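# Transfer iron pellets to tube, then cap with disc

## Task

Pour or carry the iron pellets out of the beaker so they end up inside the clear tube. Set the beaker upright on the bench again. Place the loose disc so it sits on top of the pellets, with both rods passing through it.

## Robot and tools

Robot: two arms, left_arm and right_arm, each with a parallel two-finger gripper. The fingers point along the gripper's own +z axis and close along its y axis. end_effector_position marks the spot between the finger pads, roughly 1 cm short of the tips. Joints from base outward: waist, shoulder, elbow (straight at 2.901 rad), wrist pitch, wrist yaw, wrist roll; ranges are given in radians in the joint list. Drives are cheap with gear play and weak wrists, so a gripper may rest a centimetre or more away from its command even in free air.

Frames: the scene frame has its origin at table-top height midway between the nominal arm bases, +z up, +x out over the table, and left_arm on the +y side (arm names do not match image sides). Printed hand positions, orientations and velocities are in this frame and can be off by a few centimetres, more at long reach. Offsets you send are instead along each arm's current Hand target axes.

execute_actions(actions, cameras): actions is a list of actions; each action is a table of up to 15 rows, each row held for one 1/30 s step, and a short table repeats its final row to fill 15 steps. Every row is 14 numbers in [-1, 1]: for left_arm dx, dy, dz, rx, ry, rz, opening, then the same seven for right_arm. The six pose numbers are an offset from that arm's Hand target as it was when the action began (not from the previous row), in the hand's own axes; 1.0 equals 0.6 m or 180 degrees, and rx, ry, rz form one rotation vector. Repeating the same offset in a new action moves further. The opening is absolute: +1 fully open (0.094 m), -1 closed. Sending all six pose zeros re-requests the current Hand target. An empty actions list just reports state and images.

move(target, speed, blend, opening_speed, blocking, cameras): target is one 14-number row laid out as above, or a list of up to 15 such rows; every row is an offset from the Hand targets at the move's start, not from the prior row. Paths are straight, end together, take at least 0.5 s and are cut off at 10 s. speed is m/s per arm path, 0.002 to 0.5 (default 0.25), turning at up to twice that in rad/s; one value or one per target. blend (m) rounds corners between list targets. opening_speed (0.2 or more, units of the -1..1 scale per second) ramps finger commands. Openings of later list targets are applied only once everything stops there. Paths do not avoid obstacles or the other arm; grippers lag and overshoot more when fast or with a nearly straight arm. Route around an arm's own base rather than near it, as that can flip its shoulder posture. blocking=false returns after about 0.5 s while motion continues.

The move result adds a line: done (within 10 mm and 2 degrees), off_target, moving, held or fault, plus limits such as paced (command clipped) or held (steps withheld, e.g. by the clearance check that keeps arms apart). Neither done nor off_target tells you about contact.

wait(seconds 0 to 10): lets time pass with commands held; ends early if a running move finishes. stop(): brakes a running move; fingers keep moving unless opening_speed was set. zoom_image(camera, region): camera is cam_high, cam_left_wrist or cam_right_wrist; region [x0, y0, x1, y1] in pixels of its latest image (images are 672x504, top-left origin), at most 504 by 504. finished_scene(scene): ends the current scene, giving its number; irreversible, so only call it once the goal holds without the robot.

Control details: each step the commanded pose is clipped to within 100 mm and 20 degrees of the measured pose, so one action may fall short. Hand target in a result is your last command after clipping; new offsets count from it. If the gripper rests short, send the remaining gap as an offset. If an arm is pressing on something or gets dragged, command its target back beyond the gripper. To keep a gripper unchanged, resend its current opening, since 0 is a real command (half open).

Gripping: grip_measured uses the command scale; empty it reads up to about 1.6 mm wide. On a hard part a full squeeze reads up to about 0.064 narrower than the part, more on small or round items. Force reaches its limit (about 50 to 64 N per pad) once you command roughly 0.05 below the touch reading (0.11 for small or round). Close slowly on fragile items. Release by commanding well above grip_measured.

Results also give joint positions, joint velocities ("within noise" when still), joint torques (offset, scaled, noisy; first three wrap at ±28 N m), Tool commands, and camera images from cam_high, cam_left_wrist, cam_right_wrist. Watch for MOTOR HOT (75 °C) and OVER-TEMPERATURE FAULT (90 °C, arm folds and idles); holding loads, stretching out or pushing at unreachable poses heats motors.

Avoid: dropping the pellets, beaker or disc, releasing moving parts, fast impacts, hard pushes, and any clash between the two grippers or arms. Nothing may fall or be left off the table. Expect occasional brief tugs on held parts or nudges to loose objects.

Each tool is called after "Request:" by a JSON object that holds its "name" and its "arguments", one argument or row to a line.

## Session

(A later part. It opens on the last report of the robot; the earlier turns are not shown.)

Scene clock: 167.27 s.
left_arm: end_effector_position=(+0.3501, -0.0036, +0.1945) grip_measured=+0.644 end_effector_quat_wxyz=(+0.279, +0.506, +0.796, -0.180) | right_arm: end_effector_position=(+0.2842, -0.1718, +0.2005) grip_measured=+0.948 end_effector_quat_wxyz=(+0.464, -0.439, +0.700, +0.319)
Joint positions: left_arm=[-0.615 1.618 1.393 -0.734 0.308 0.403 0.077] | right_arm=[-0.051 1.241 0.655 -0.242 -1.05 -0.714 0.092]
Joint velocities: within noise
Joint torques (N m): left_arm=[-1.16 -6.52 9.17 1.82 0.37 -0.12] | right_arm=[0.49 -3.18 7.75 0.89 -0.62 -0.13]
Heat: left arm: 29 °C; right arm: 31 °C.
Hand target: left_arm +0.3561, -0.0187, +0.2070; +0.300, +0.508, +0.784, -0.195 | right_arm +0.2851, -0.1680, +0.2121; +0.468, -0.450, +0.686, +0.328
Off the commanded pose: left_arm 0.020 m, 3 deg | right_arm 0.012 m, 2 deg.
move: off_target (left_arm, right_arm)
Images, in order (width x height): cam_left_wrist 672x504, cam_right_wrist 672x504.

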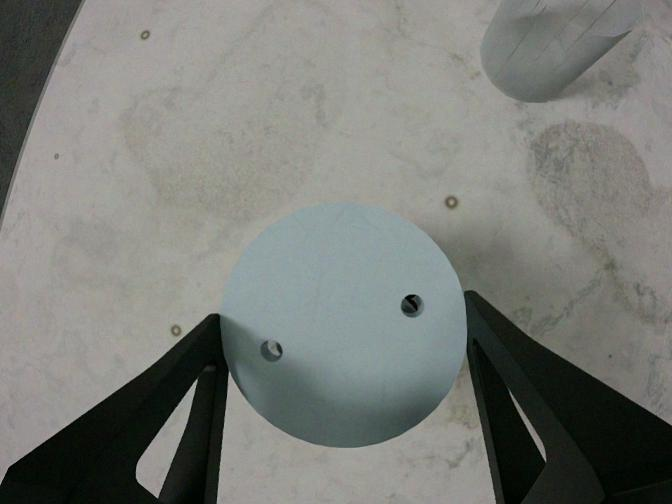

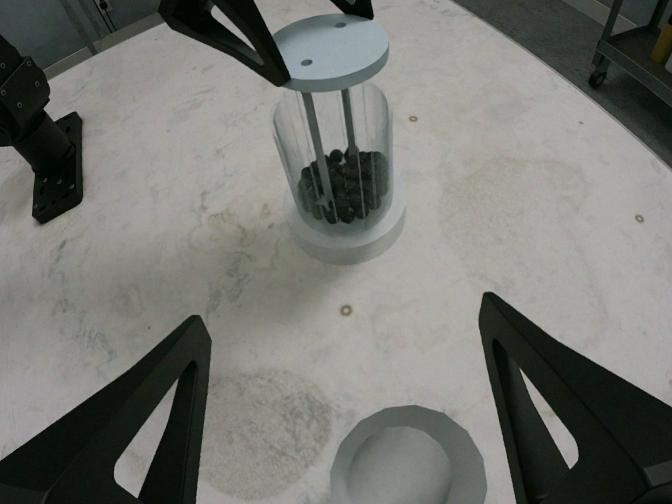

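Request:
{"name": "move", "arguments": {
  "target": [0.0151,-0.0009,0.0044,0,0,0,0.45,0,0,0,0,0,0,0.95],
  "speed": 0.05,
  "cameras": ["cam_left_wrist", "cam_right_wrist"]
}}

Request:
{"name": "zoom_image", "arguments": {
  "camera": "cam_left_wrist",
  "region": [255, 335, 290, 365]
}}

Request:
{"name": "zoom_image", "arguments": {
  "camera": "cam_left_wrist",
  "region": [395, 290, 430, 320]
}}

Request:
{"name": "zoom_image", "arguments": {
  "camera": "cam_right_wrist",
  "region": [240, 0, 420, 140]
}}

Scene clock: 183.77 s.
left_arm: end_effector_position=(+0.3521, -0.0057, +0.1933) grip_measured=+0.644 end_effector_quat_wxyz=(+0.286, +0.506, +0.793, -0.181) | right_arm: end_effector_position=(+0.2840, -0.1718, +0.2004) grip_measured=+0.948 end_effector_quat_wxyz=(+0.463, -0.439, +0.701, +0.320)
Joint positions: left_arm=[-0.615 1.618 1.379 -0.705 0.312 0.403 0.077] | right_arm=[-0.051 1.241 0.655 -0.244 -1.05 -0.714 0.092]
Joint velocities: within noise
Joint torques (N m): left_arm=[-0.23 -7.69 6.37 1.76 0.38 -0.07] | right_arm=[0.66 -3.04 7.84 0.92 -0.64 -0.12]
Heat: left arm: 29 °C; right arm: 29 °C.
Hand target: left_arm +0.3535, -0.0144, +0.1989; +0.300, +0.508, +0.784, -0.195 | right_arm +0.2851, -0.1680, +0.2121; +0.468, -0.450, +0.686, +0.328
Off the commanded pose: left_arm 0.010 m, 3 deg | right_arm 0.012 m, 2 deg.
move: off_target (left_arm, right_arm)
Images, in order (width x height): cam_left_wrist 672x504, cam_right_wrist 672x504.

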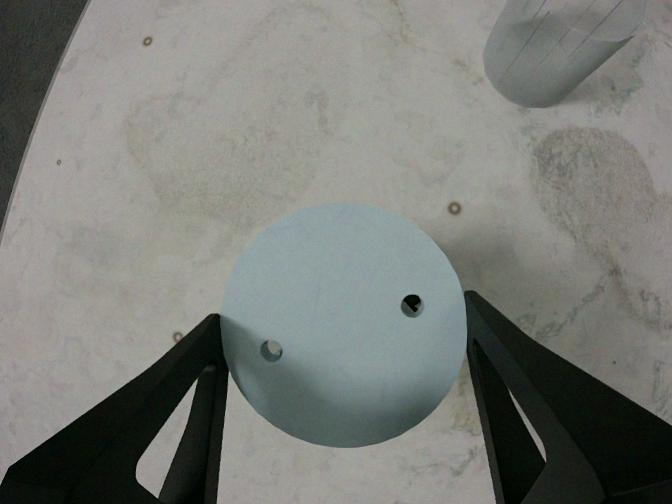

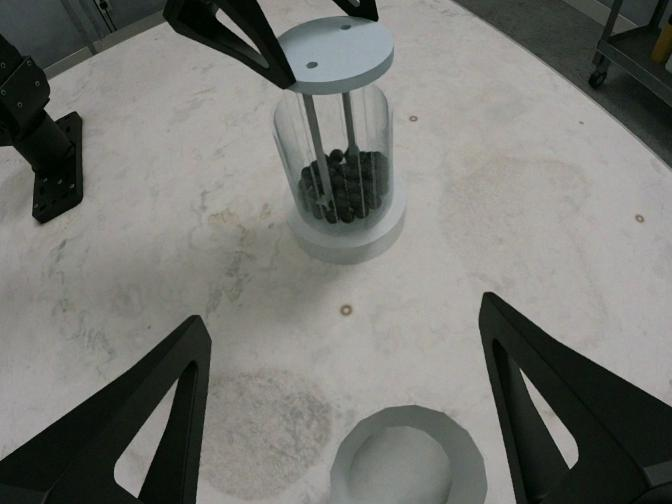

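Scaled by 14.400 from the camera's 672x504 image, which has a finer 960x720 frame.

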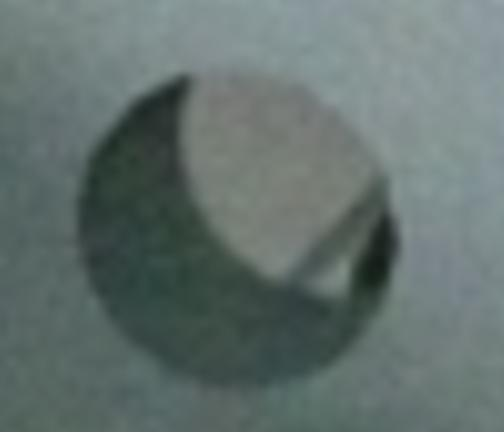

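Scaled by 14.400 from the camera's 672x504 image, which has a finer 960x720 frame.

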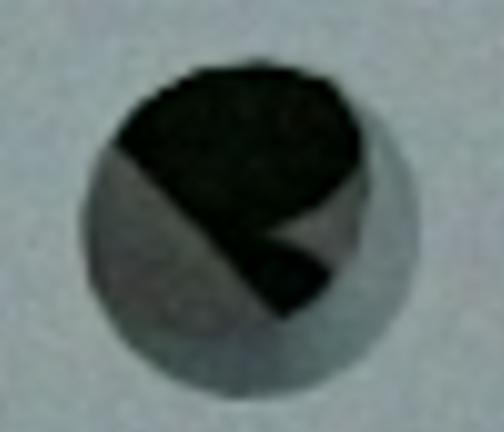

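Scaled by 2.800 from the camera's 672x504 image, which has a finer 960x720 frame.

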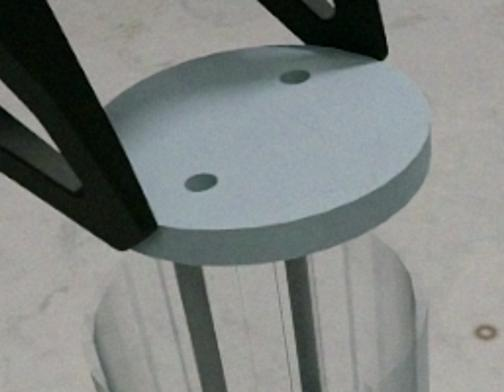

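Request:
{"name": "move", "arguments": {
  "target": [0.0205,0.0178,-0.0028,0.0111,0,0.0124,0.45,0,0,0,0,0,0,0.95],
  "speed": 0.05,
  "cameras": ["cam_left_wrist", "cam_right_wrist"]
}}

Request:
{"name": "zoom_image", "arguments": {
  "camera": "cam_left_wrist",
  "region": [255, 335, 290, 365]
}}

Request:
{"name": "zoom_image", "arguments": {
  "camera": "cam_left_wrist",
  "region": [395, 290, 430, 320]
}}

Request:
{"name": "zoom_image", "arguments": {
  "camera": "cam_right_wrist",
  "region": [240, 0, 420, 140]
}}

Scene clock: 190.23 s.
left_arm: end_effector_position=(+0.3571, +0.0042, +0.1914) grip_measured=+0.644 end_effector_quat_wxyz=(+0.288, +0.521, +0.780, -0.194) | right_arm: end_effector_position=(+0.2840, -0.1718, +0.2004) grip_measured=+0.948 end_effector_quat_wxyz=(+0.463, -0.439, +0.700, +0.319)
Joint positions: left_arm=[-0.563 1.618 1.365 -0.703 0.378 0.477 0.077] | right_arm=[-0.051 1.241 0.655 -0.244 -1.05 -0.715 0.092]
Joint velocities: within noise
Joint torques (N m): left_arm=[0.54 -7.28 6.23 1.66 0.44 0.09] | right_arm=[0.44 -3.23 7.84 0.88 -0.6 -0.13]
Heat: left arm: 29 °C; right arm: 29 °C.
Hand target: left_arm +0.3591, -0.0007, +0.1920; +0.295, +0.528, +0.770, -0.203 | right_arm +0.2851, -0.1680, +0.2121; +0.468, -0.450, +0.686, +0.328
Off the commanded pose: left_arm 0.005 m, 2 deg | right_arm 0.012 m, 2 deg.
move: off_target (right_arm)
Images, in order (width x height): cam_left_wrist 672x504, cam_right_wrist 672x504.

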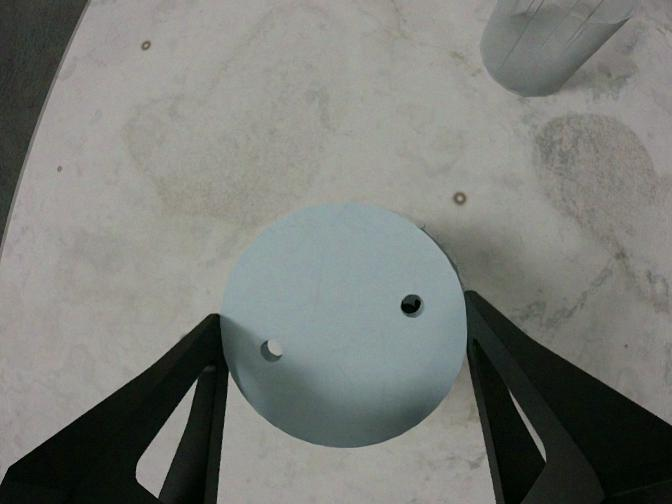

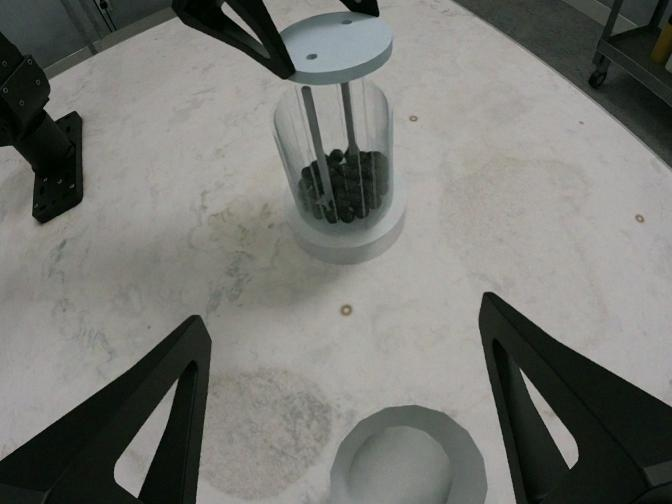

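Scaled by 14.400 from the camera's 672x504 image, which has a finer 960x720 frame.

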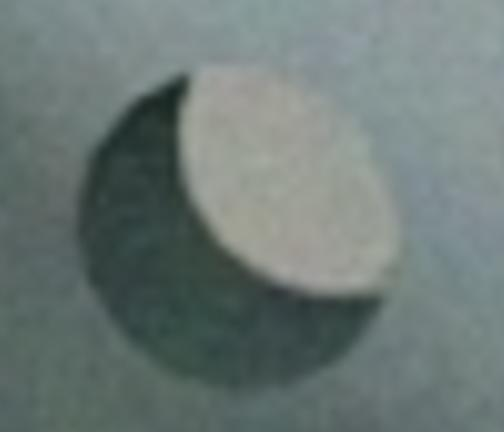

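Scaled by 14.400 from the camera's 672x504 image, which has a finer 960x720 frame.

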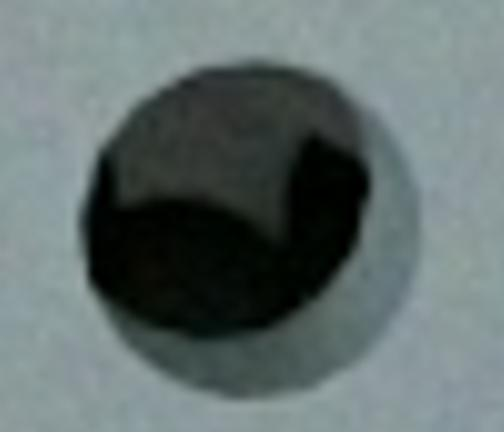

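Scaled by 2.800 from the camera's 672x504 image, which has a finer 960x720 frame.

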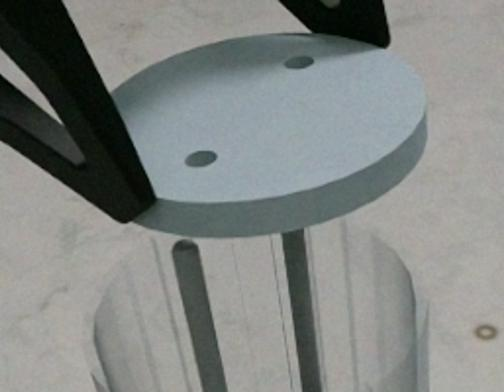

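Request:
{"name": "move", "arguments": {
  "target": [-0.0007,-0.0215,0.0072,0,0,0,0.45,0,0,0,0,0,0,0.95],
  "speed": 0.05,
  "cameras": ["cam_left_wrist", "cam_right_wrist"]
}}

Request:
{"name": "zoom_image", "arguments": {
  "camera": "cam_left_wrist",
  "region": [255, 335, 290, 365]
}}

Request:
{"name": "zoom_image", "arguments": {
  "camera": "cam_left_wrist",
  "region": [395, 290, 430, 320]
}}

Request:
{"name": "zoom_image", "arguments": {
  "camera": "cam_right_wrist",
  "region": [240, 0, 420, 140]
}}

Scene clock: 194.07 s.
left_arm: end_effector_position=(+0.3511, -0.0020, +0.1843) grip_measured=+0.644 end_effector_quat_wxyz=(+0.286, +0.530, +0.774, -0.195) | right_arm: end_effector_position=(+0.2840, -0.1718, +0.2004) grip_measured=+0.948 end_effector_quat_wxyz=(+0.463, -0.439, +0.700, +0.319)
Joint positions: left_arm=[-0.585 1.618 1.338 -0.675 0.374 0.478 0.077] | right_arm=[-0.051 1.241 0.655 -0.244 -1.05 -0.715 0.092]
Joint velocities: within noise
Joint torques (N m): left_arm=[-0.88 -8.72 6.13 1.64 0.25 -0.14] | right_arm=[0.59 -3.08 7.87 0.89 -0.62 -0.11]
Heat: left arm: 29 °C; right arm: 29 °C.
Hand target: left_arm +0.3482, -0.0083, +0.1890; +0.295, +0.528, +0.770, -0.203 | right_arm +0.2851, -0.1680, +0.2121; +0.468, -0.450, +0.686, +0.328
Off the commanded pose: left_arm 0.008 m, 1 deg | right_arm 0.012 m, 2 deg.
move: off_target (right_arm)
Images, in order (width x height): cam_left_wrist 672x504, cam_right_wrist 672x504.

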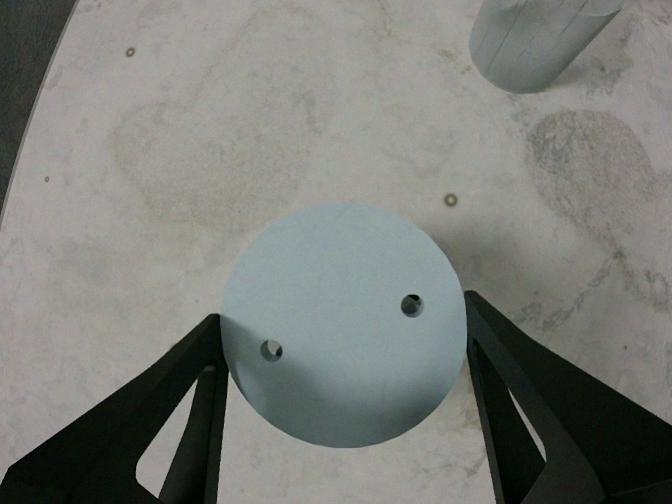

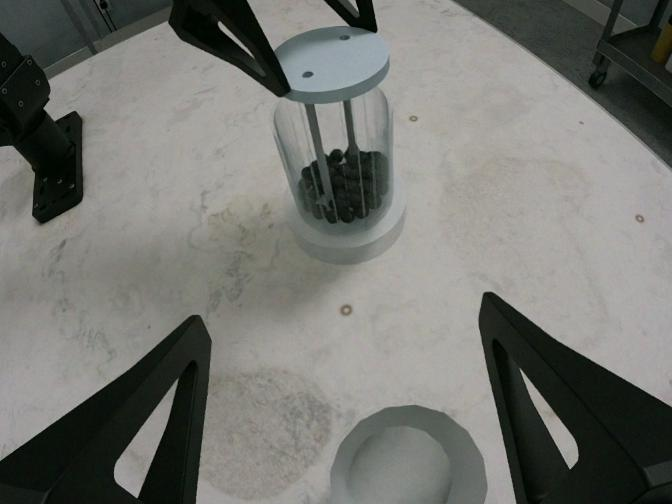

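Scaled by 14.400 from the camera's 672x504 image, which has a finer 960x720 frame.

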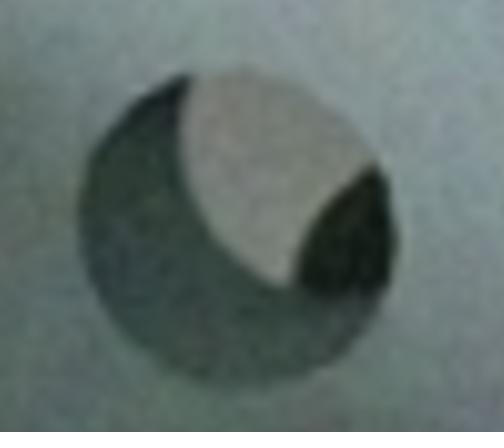

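Scaled by 14.400 from the camera's 672x504 image, which has a finer 960x720 frame.

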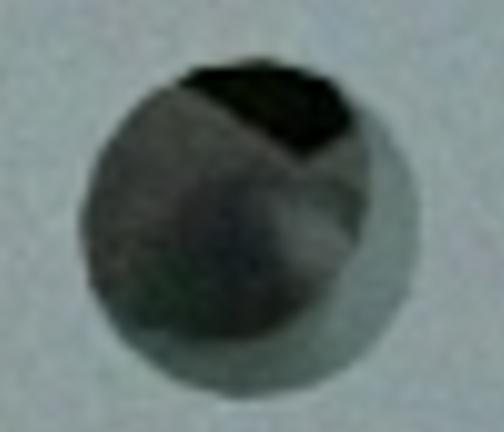

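Scaled by 2.800 from the camera's 672x504 image, which has a finer 960x720 frame.

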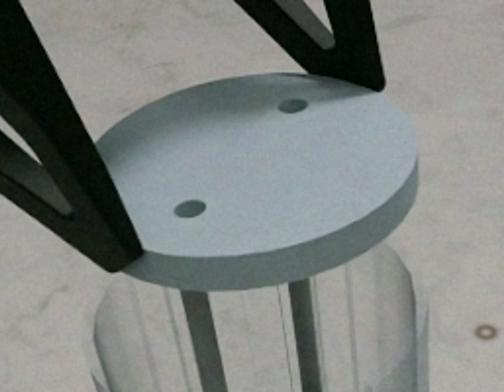

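Request:
{"name": "move", "arguments": {
  "target": [-0.0087,-0.0042,-0.0147,-0.0048,0,-0.0054,0.45,0,0,0,0,0,0,0.95],
  "speed": 0.05,
  "cameras": ["cam_left_wrist", "cam_right_wrist"]
}}

Request:
{"name": "zoom_image", "arguments": {
  "camera": "cam_left_wrist",
  "region": [255, 335, 290, 365]
}}

Request:
{"name": "zoom_image", "arguments": {
  "camera": "cam_left_wrist",
  "region": [395, 290, 430, 320]
}}

Request:
{"name": "zoom_image", "arguments": {
  "camera": "cam_right_wrist",
  "region": [240, 0, 420, 140]
}}

Scene clock: 198.93 s.
left_arm: end_effector_position=(+0.3514, -0.0025, +0.1835) grip_measured=+0.644 end_effector_quat_wxyz=(+0.284, +0.521, +0.782, -0.192) | right_arm: end_effector_position=(+0.2840, -0.1718, +0.2004) grip_measured=+0.948 end_effector_quat_wxyz=(+0.463, -0.439, +0.700, +0.319)
Joint positions: left_arm=[-0.592 1.618 1.338 -0.674 0.356 0.452 0.077] | right_arm=[-0.051 1.241 0.655 -0.244 -1.05 -0.715 0.092]
Joint velocities: within noise
Joint torques (N m): left_arm=[-1.25 -10.78 7.17 1.39 0.23 -0.13] | right_arm=[0.55 -3.19 8.01 0.9 -0.62 -0.11]
Heat: left arm: 30 °C; right arm: 29 °C.
Hand target: left_arm +0.3451, -0.0074, +0.1991; +0.298, +0.519, +0.776, -0.200 | right_arm +0.2851, -0.1680, +0.2121; +0.468, -0.450, +0.686, +0.328
Off the commanded pose: left_arm 0.017 m, 2 deg | right_arm 0.012 m, 2 deg.
move: off_target (left_arm, right_arm)
Images, in order (width x height): cam_left_wrist 672x504, cam_right_wrist 672x504.

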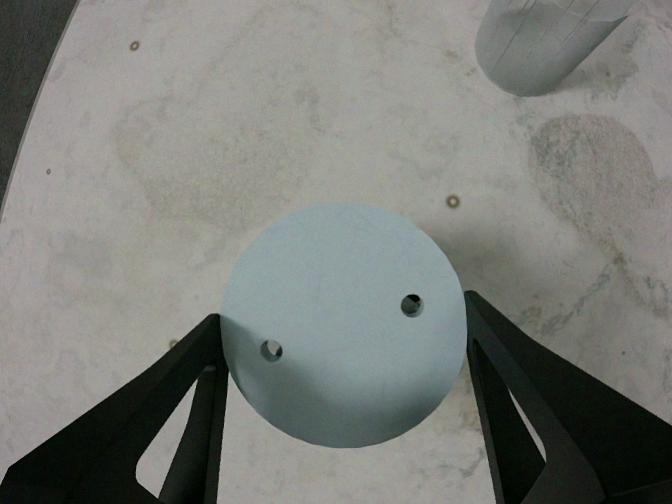

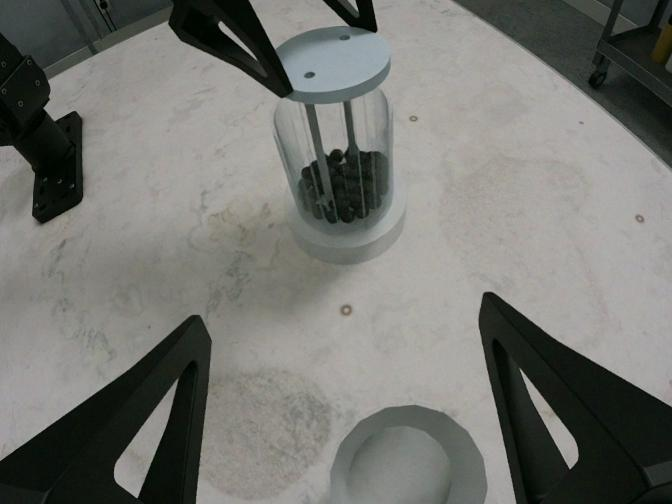

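Scaled by 14.400 from the camera's 672x504 image, which has a finer 960x720 frame.

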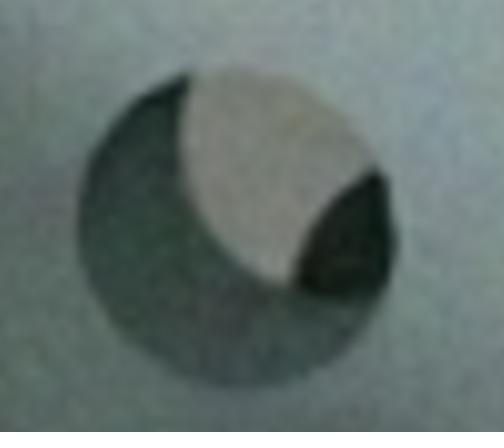

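Scaled by 14.400 from the camera's 672x504 image, which has a finer 960x720 frame.

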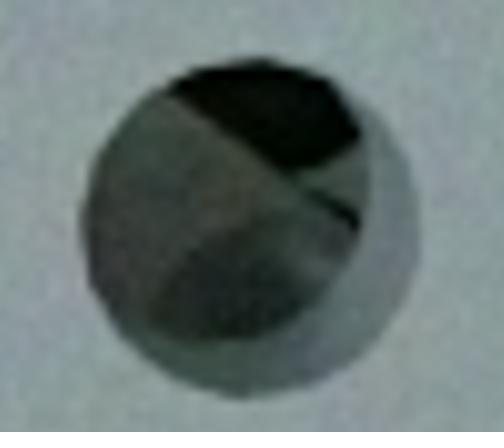

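Scaled by 2.800 from the camera's 672x504 image, which has a finer 960x720 frame.

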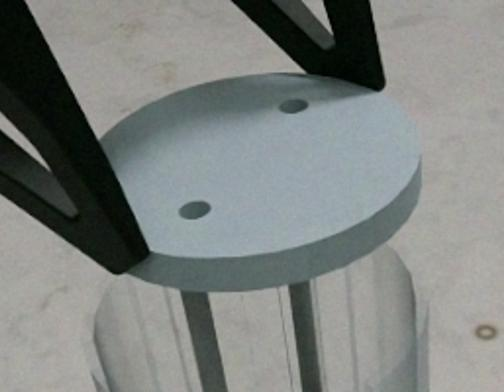

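Request:
{"name": "move", "arguments": {
  "target": [-0.0047,-0.0014,-0.0137,0,0,0,0.45,0,0,0,0,0,0,0.95],
  "speed": 0.05,
  "cameras": ["cam_left_wrist", "cam_right_wrist"]
}}

Request:
{"name": "zoom_image", "arguments": {
  "camera": "cam_left_wrist",
  "region": [395, 290, 430, 320]
}}

Scene clock: 203.03 s.
left_arm: end_effector_position=(+0.3515, -0.0022, +0.1847) grip_measured=+0.644 end_effector_quat_wxyz=(+0.286, +0.521, +0.781, -0.191) | right_arm: end_effector_position=(+0.2840, -0.1718, +0.2004) grip_measured=+0.948 end_effector_quat_wxyz=(+0.463, -0.439, +0.700, +0.319)
Joint positions: left_arm=[-0.592 1.615 1.338 -0.674 0.355 0.452 0.077] | right_arm=[-0.051 1.241 0.655 -0.244 -1.05 -0.715 0.092]
Joint velocities: within noise
Joint torques (N m): left_arm=[-0.87 -11.54 8.49 1.09 0.25 -0.16] | right_arm=[0.49 -3.04 7.95 0.87 -0.62 -0.12]
Heat: left arm: 29 °C; right arm: 29 °C.
Hand target: left_arm +0.3431, -0.0045, +0.2071; +0.298, +0.519, +0.776, -0.200 | right_arm +0.2851, -0.1680, +0.2121; +0.468, -0.450, +0.686, +0.328
Off the commanded pose: left_arm 0.024 m, 2 deg | right_arm 0.012 m, 2 deg.
move: off_target (left_arm, right_arm)
Images, in order (width x height): cam_left_wrist 672x504, cam_right_wrist 672x504.

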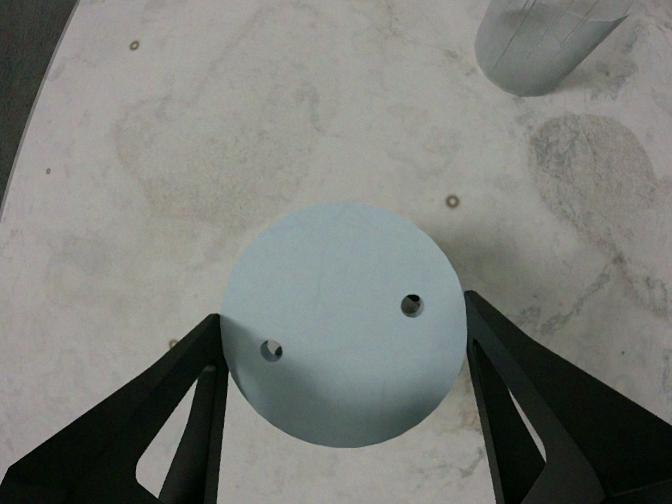

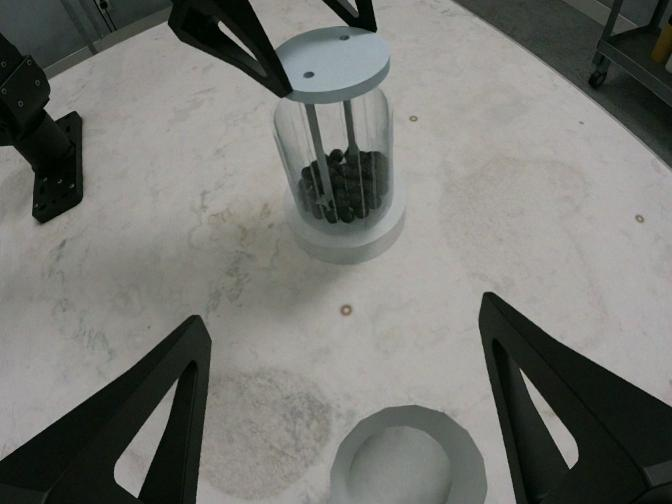

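Scaled by 14.400 from the camera's 672x504 image, which has a finer 960x720 frame.

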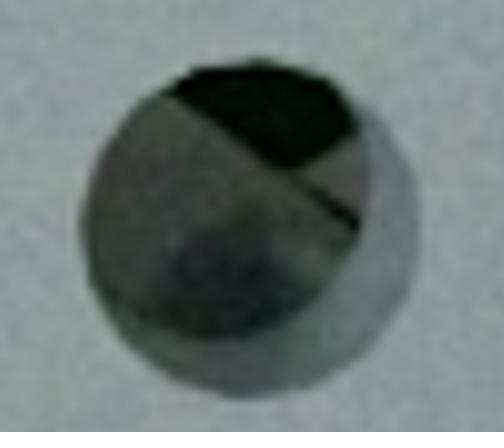

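Request:
{"name": "move", "arguments": {
  "target": [0.0087,-0.0032,-0.0004,0,0,0,0.45,0,0,0,0,0,0,0.95],
  "speed": 0.03,
  "cameras": ["cam_left_wrist", "cam_right_wrist"]
}}

Request:
{"name": "zoom_image", "arguments": {
  "camera": "cam_left_wrist",
  "region": [395, 290, 430, 320]
}}

Request:
{"name": "zoom_image", "arguments": {
  "camera": "cam_left_wrist",
  "region": [255, 335, 290, 365]
}}

Scene clock: 205.03 s.
left_arm: end_effector_position=(+0.3501, -0.0012, +0.1886) grip_measured=+0.644 end_effector_quat_wxyz=(+0.289, +0.520, +0.781, -0.191) | right_arm: end_effector_position=(+0.2840, -0.1718, +0.2004) grip_measured=+0.948 end_effector_quat_wxyz=(+0.463, -0.439, +0.700, +0.319)
Joint positions: left_arm=[-0.592 1.603 1.336 -0.677 0.355 0.451 0.077] | right_arm=[-0.051 1.241 0.655 -0.244 -1.05 -0.715 0.092]
Joint velocities: within noise
Joint torques (N m): left_arm=[-0.76 -11.86 6.27 1.25 0.23 -0.11] | right_arm=[0.58 -3.04 7.91 0.86 -0.61 -0.1]
Heat: left arm: 29 °C; right arm: 29 °C.
Hand target: left_arm +0.3397, -0.0015, +0.2038; +0.298, +0.519, +0.776, -0.200 | right_arm +0.2851, -0.1680, +0.2121; +0.468, -0.450, +0.686, +0.328
Off the commanded pose: left_arm 0.018 m, 1 deg | right_arm 0.012 m, 2 deg.
move: off_target (left_arm, right_arm)
Images, in order (width x height): cam_left_wrist 672x504, cam_right_wrist 672x504.

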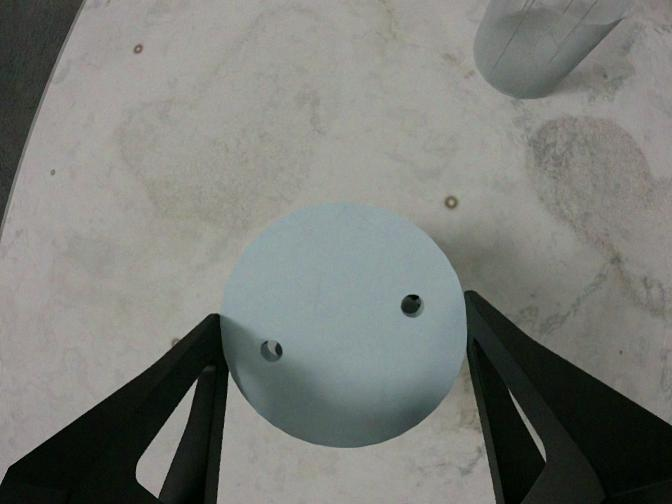

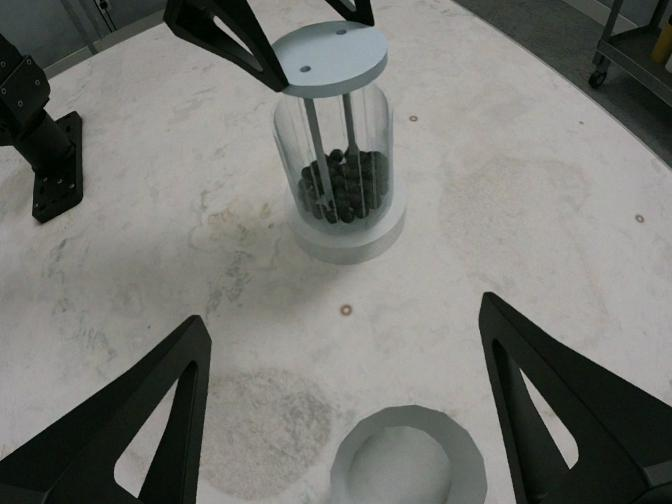

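Scaled by 14.400 from the camera's 672x504 image, which has a finer 960x720 frame.

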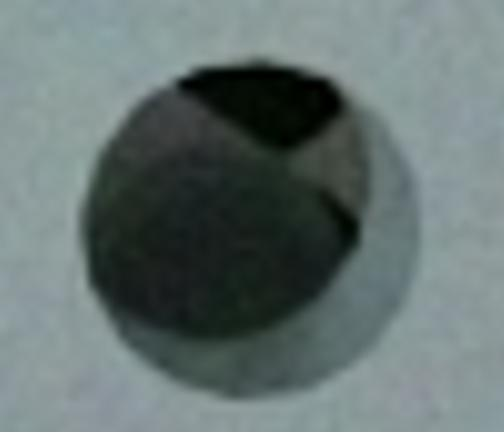

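Scaled by 14.400 from the camera's 672x504 image, which has a finer 960x720 frame.

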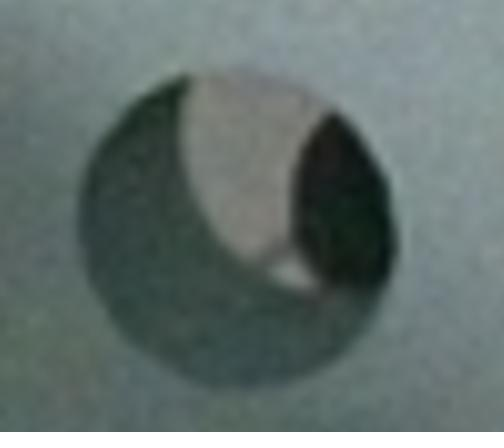

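Request:
{"name": "zoom_image", "arguments": {
  "camera": "cam_right_wrist",
  "region": [260, 10, 400, 120]
}}

Scaled by 3.600 from the camera's 672x504 image, which has a finer 960x720 frame.

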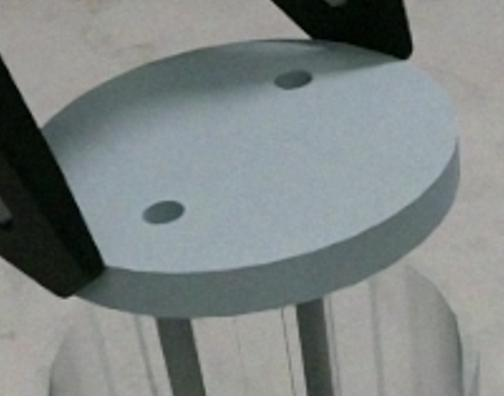

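Request:
{"name": "move", "arguments": {
  "target": [0.0059,-0.0021,0.0048,0,0,0,0.45,0,0,0,0,0,0,0.95],
  "speed": 0.03,
  "cameras": ["cam_left_wrist", "cam_right_wrist"]
}}

Request:
{"name": "zoom_image", "arguments": {
  "camera": "cam_left_wrist",
  "region": [395, 290, 430, 320]
}}

Request:
{"name": "zoom_image", "arguments": {
  "camera": "cam_left_wrist",
  "region": [255, 335, 290, 365]
}}

Request:
{"name": "zoom_image", "arguments": {
  "camera": "cam_right_wrist",
  "region": [260, 10, 400, 120]
}}

Scene clock: 208.57 s.
left_arm: end_effector_position=(+0.3473, +0.0011, +0.1837) grip_measured=+0.643 end_effector_quat_wxyz=(+0.284, +0.520, +0.783, -0.190) | right_arm: end_effector_position=(+0.2840, -0.1718, +0.2004) grip_measured=+0.948 end_effector_quat_wxyz=(+0.463, -0.439, +0.700, +0.319)
Joint positions: left_arm=[-0.592 1.598 1.319 -0.677 0.353 0.451 0.077] | right_arm=[-0.051 1.241 0.655 -0.244 -1.05 -0.715 0.092]
Joint velocities: within noise
Joint torques (N m): left_arm=[-1.18 -11.71 5.98 1.38 0.22 -0.14] | right_arm=[0.7 -3.08 7.9 0.87 -0.62 -0.12]
Heat: left arm: 29 °C; right arm: 28 °C.
Hand target: left_arm +0.3383, -0.0014, +0.1993; +0.298, +0.519, +0.776, -0.200 | right_arm +0.2851, -0.1680, +0.2121; +0.468, -0.450, +0.686, +0.328
Off the commanded pose: left_arm 0.018 m, 2 deg | right_arm 0.012 m, 2 deg.
move: off_target (left_arm, right_arm)
Images, in order (width x height): cam_left_wrist 672x504, cam_right_wrist 672x504.

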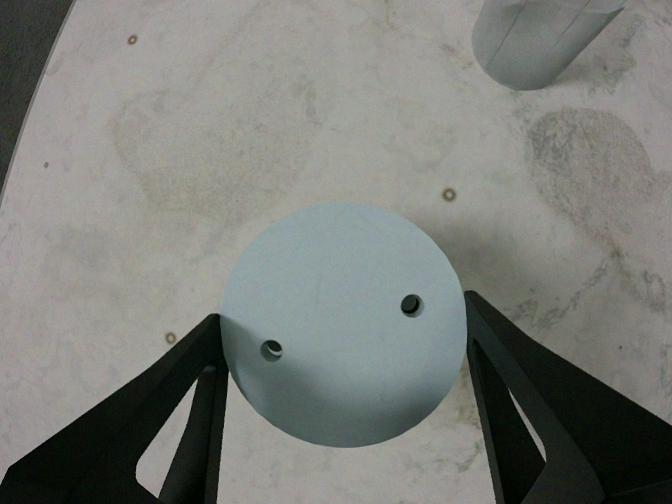

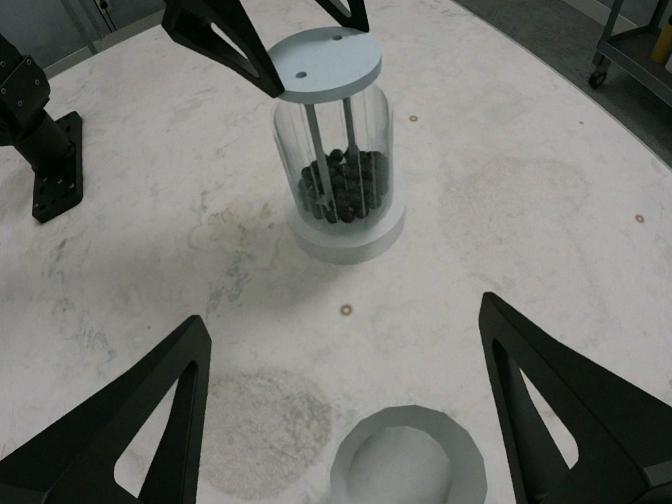

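Scaled by 14.400 from the camera's 672x504 image, which has a finer 960x720 frame.

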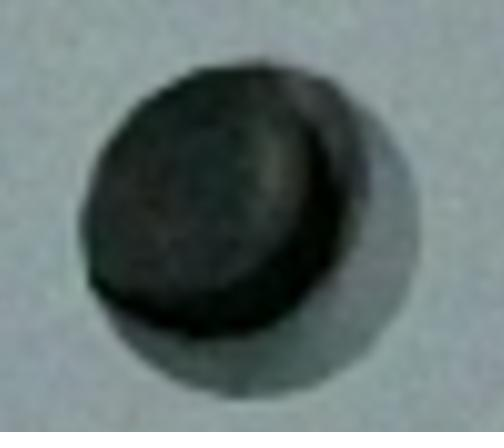

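Scaled by 14.400 from the camera's 672x504 image, which has a finer 960x720 frame.

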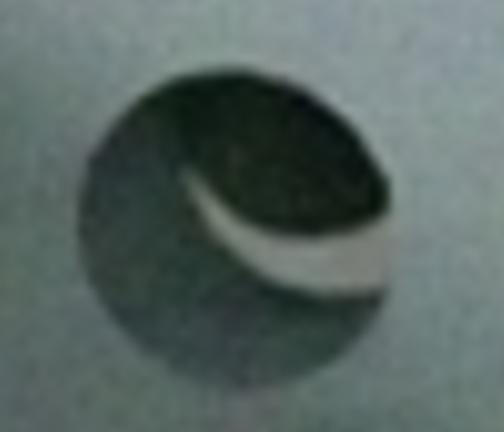

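Scaled by 3.600 from the camera's 672x504 image, which has a finer 960x720 frame.

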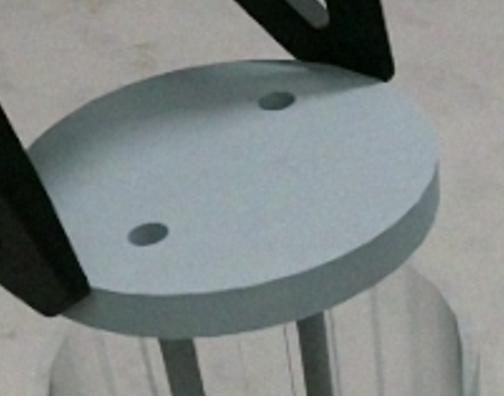

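Request:
{"name": "move", "arguments": {
  "target": [0.0235,0.0044,0.0359,0.0081,0.0164,-0.0074,0.45,0,0,0,0,0,0,0.95],
  "speed": 0.05,
  "cameras": ["cam_left_wrist"]
}}

Request:
{"name": "zoom_image", "arguments": {
  "camera": "cam_left_wrist",
  "region": [395, 290, 430, 320]
}}

Request:
{"name": "zoom_image", "arguments": {
  "camera": "cam_left_wrist",
  "region": [255, 335, 290, 365]
}}

Scene clock: 213.70 s.
left_arm: end_effector_position=(+0.3473, +0.0011, +0.1837) grip_measured=+0.643 end_effector_quat_wxyz=(+0.284, +0.520, +0.783, -0.190) | right_arm: end_effector_position=(+0.2840, -0.1718, +0.2004) grip_measured=+0.948 end_effector_quat_wxyz=(+0.463, -0.439, +0.700, +0.319)
Joint positions: left_arm=[-0.592 1.598 1.319 -0.677 0.353 0.451 0.077] | right_arm=[-0.051 1.241 0.655 -0.244 -1.05 -0.715 0.092]
Joint velocities: within noise
Joint torques (N m): left_arm=[-0.68 -5.78 5.81 1.43 0.25 -0.16] | right_arm=[0.64 -3.1 7.9 0.89 -0.61 -0.11]
Heat: left arm: 29 °C; right arm: 28 °C.
Hand target: left_arm +0.3422, -0.0040, +0.1738; +0.268, +0.519, +0.787, -0.199 | right_arm +0.2851, -0.1680, +0.2121; +0.468, -0.450, +0.686, +0.328
Off the commanded pose: left_arm 0.012 m, 2 deg | right_arm 0.012 m, 2 deg.
move: off_target (left_arm, right_arm)
Images, in order (width x height): cam_left_wrist 672x504.

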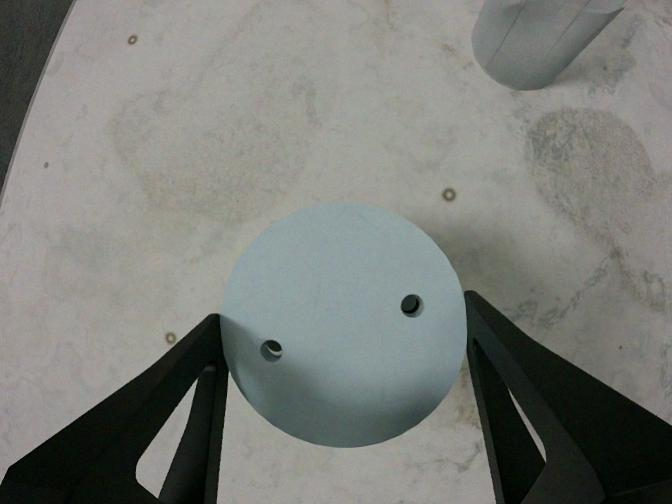

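Scaled by 14.400 from the camera's 672x504 image, which has a finer 960x720 frame.

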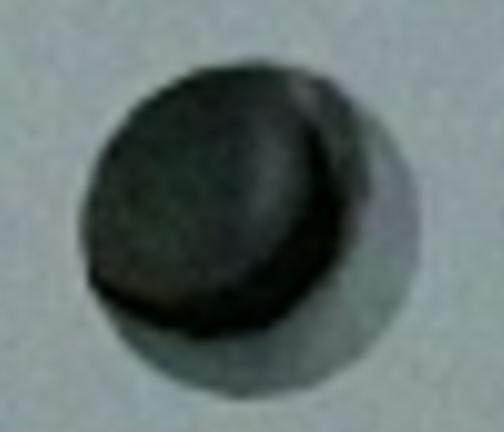

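Scaled by 14.400 from the camera's 672x504 image, which has a finer 960x720 frame.

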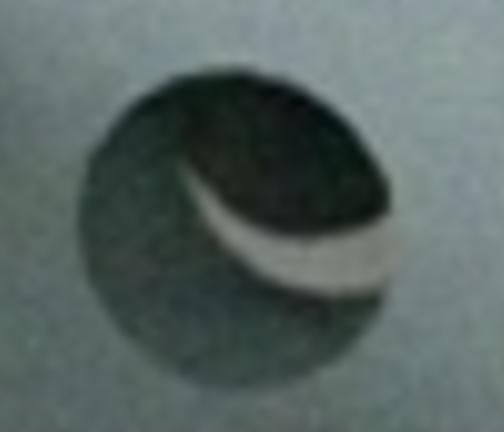

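Request:
{"name": "execute_actions", "arguments": {
  "actions": []
}}

Scene clock: 215.43 s.
left_arm: end_effector_position=(+0.3473, +0.0011, +0.1837) grip_measured=+0.643 end_effector_quat_wxyz=(+0.284, +0.520, +0.783, -0.190) | right_arm: end_effector_position=(+0.2840, -0.1718, +0.2004) grip_measured=+0.948 end_effector_quat_wxyz=(+0.463, -0.439, +0.700, +0.319)
Joint positions: left_arm=[-0.592 1.598 1.319 -0.677 0.353 0.451 0.077] | right_arm=[-0.051 1.241 0.655 -0.244 -1.05 -0.715 0.092]
Joint velocities: within noise
Joint torques (N m): left_arm=[-0.61 -5.98 5.85 1.35 0.25 -0.2] | right_arm=[0.65 -3.14 7.87 0.84 -0.61 -0.11]
Heat: left arm: 29 °C; right arm: 28 °C.
Hand target: left_arm +0.3422, -0.0040, +0.1738; +0.268, +0.519, +0.787, -0.199 | right_arm +0.2851, -0.1680, +0.2121; +0.468, -0.450, +0.686, +0.328
Tool commands: left_gripper/opening=+0.45 right_gripper/opening=+0.95
Off the commanded pose: left_arm 0.012 m, 2 deg | right_arm 0.012 m, 2 deg.

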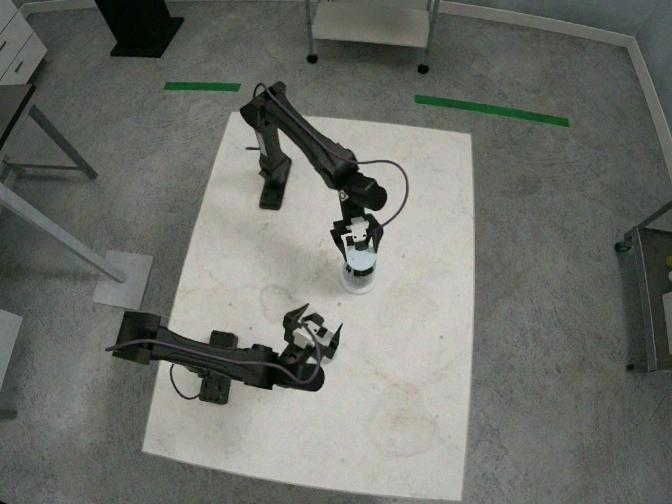

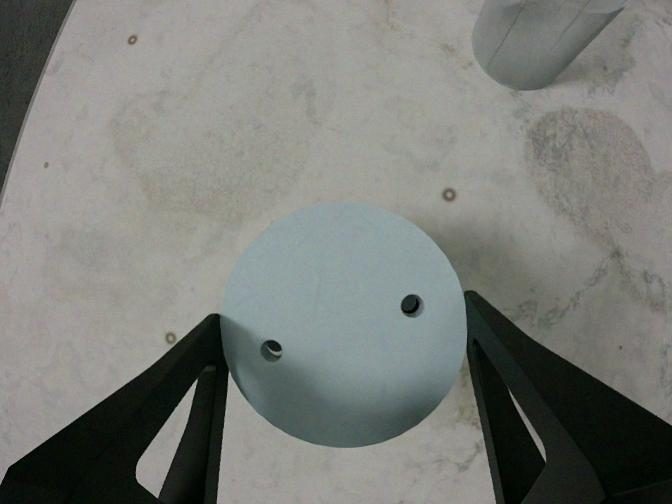

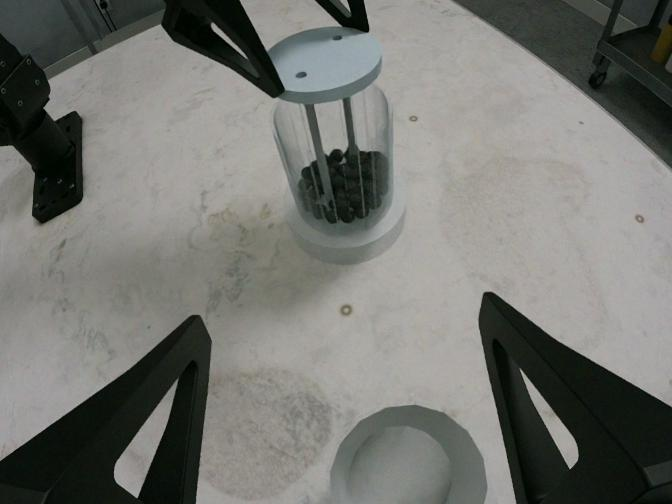

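Request:
{"name": "zoom_image", "arguments": {
  "camera": "cam_left_wrist",
  "region": [395, 290, 430, 320]
}}

Request:
{"name": "zoom_image", "arguments": {
  "camera": "cam_left_wrist",
  "region": [255, 335, 290, 365]
}}

Request:
{"name": "zoom_image", "arguments": {
  "camera": "cam_right_wrist",
  "region": [260, 10, 400, 120]
}}

Scaled by 14.400 from the camera's 672x504 image, which has a finer 960x720 frame.

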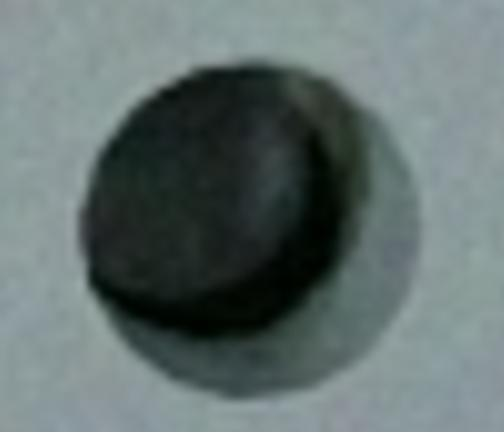

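Scaled by 14.400 from the camera's 672x504 image, which has a finer 960x720 frame.

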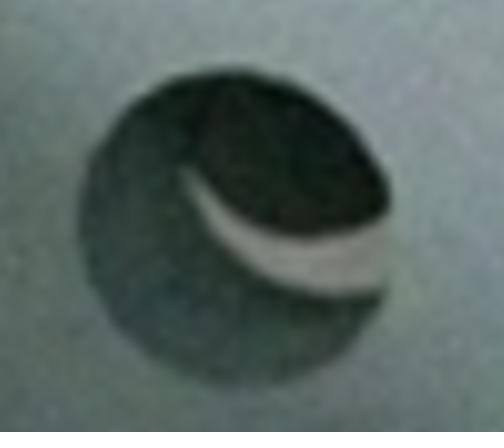

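Scaled by 3.600 from the camera's 672x504 image, which has a finer 960x720 frame.

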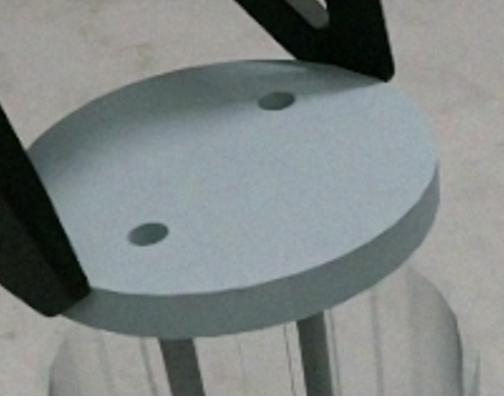

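Request:
{"name": "zoom_image", "arguments": {
  "camera": "cam_left_wrist",
  "region": [399, 292, 427, 320]
}}

Request:
{"name": "zoom_image", "arguments": {
  "camera": "cam_left_wrist",
  "region": [258, 336, 286, 364]
}}

Scaled by 18.000 from the camera's 672x504 image, which has a finer 960x720 frame.

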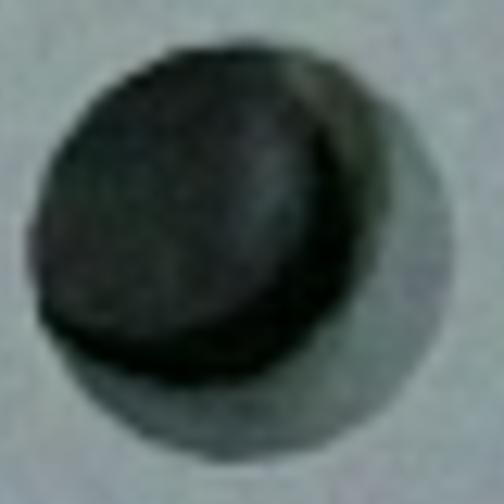

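Scaled by 18.000 from the camera's 672x504 image, which has a finer 960x720 frame.

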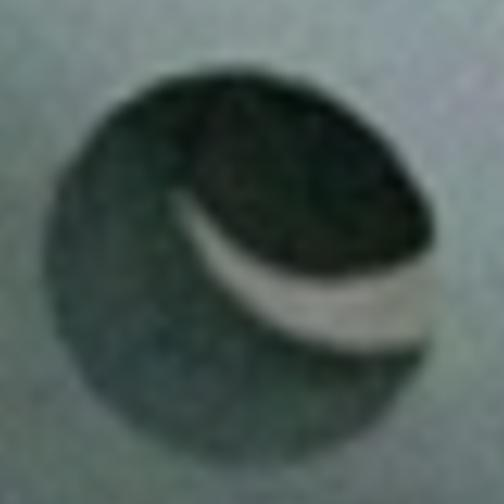

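Request:
{"name": "zoom_image", "arguments": {
  "camera": "cam_right_wrist",
  "region": [260, 60, 400, 200]
}}

Request:
{"name": "zoom_image", "arguments": {
  "camera": "cam_right_wrist",
  "region": [265, 20, 395, 120]
}}

Scaled by 3.600 from the camera's 672x504 image, which has a finer 960x720 frame.

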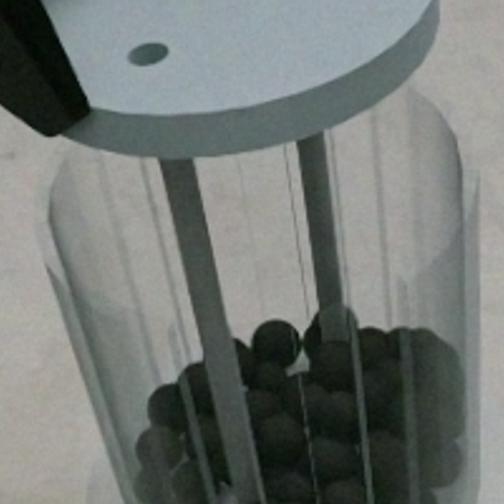

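Scaled by 3.877 from the camera's 672x504 image, which has a finer 960x720 frame.

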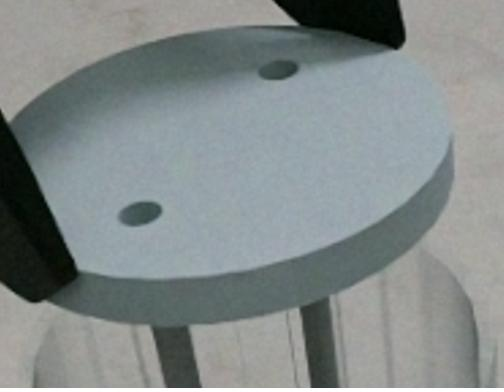

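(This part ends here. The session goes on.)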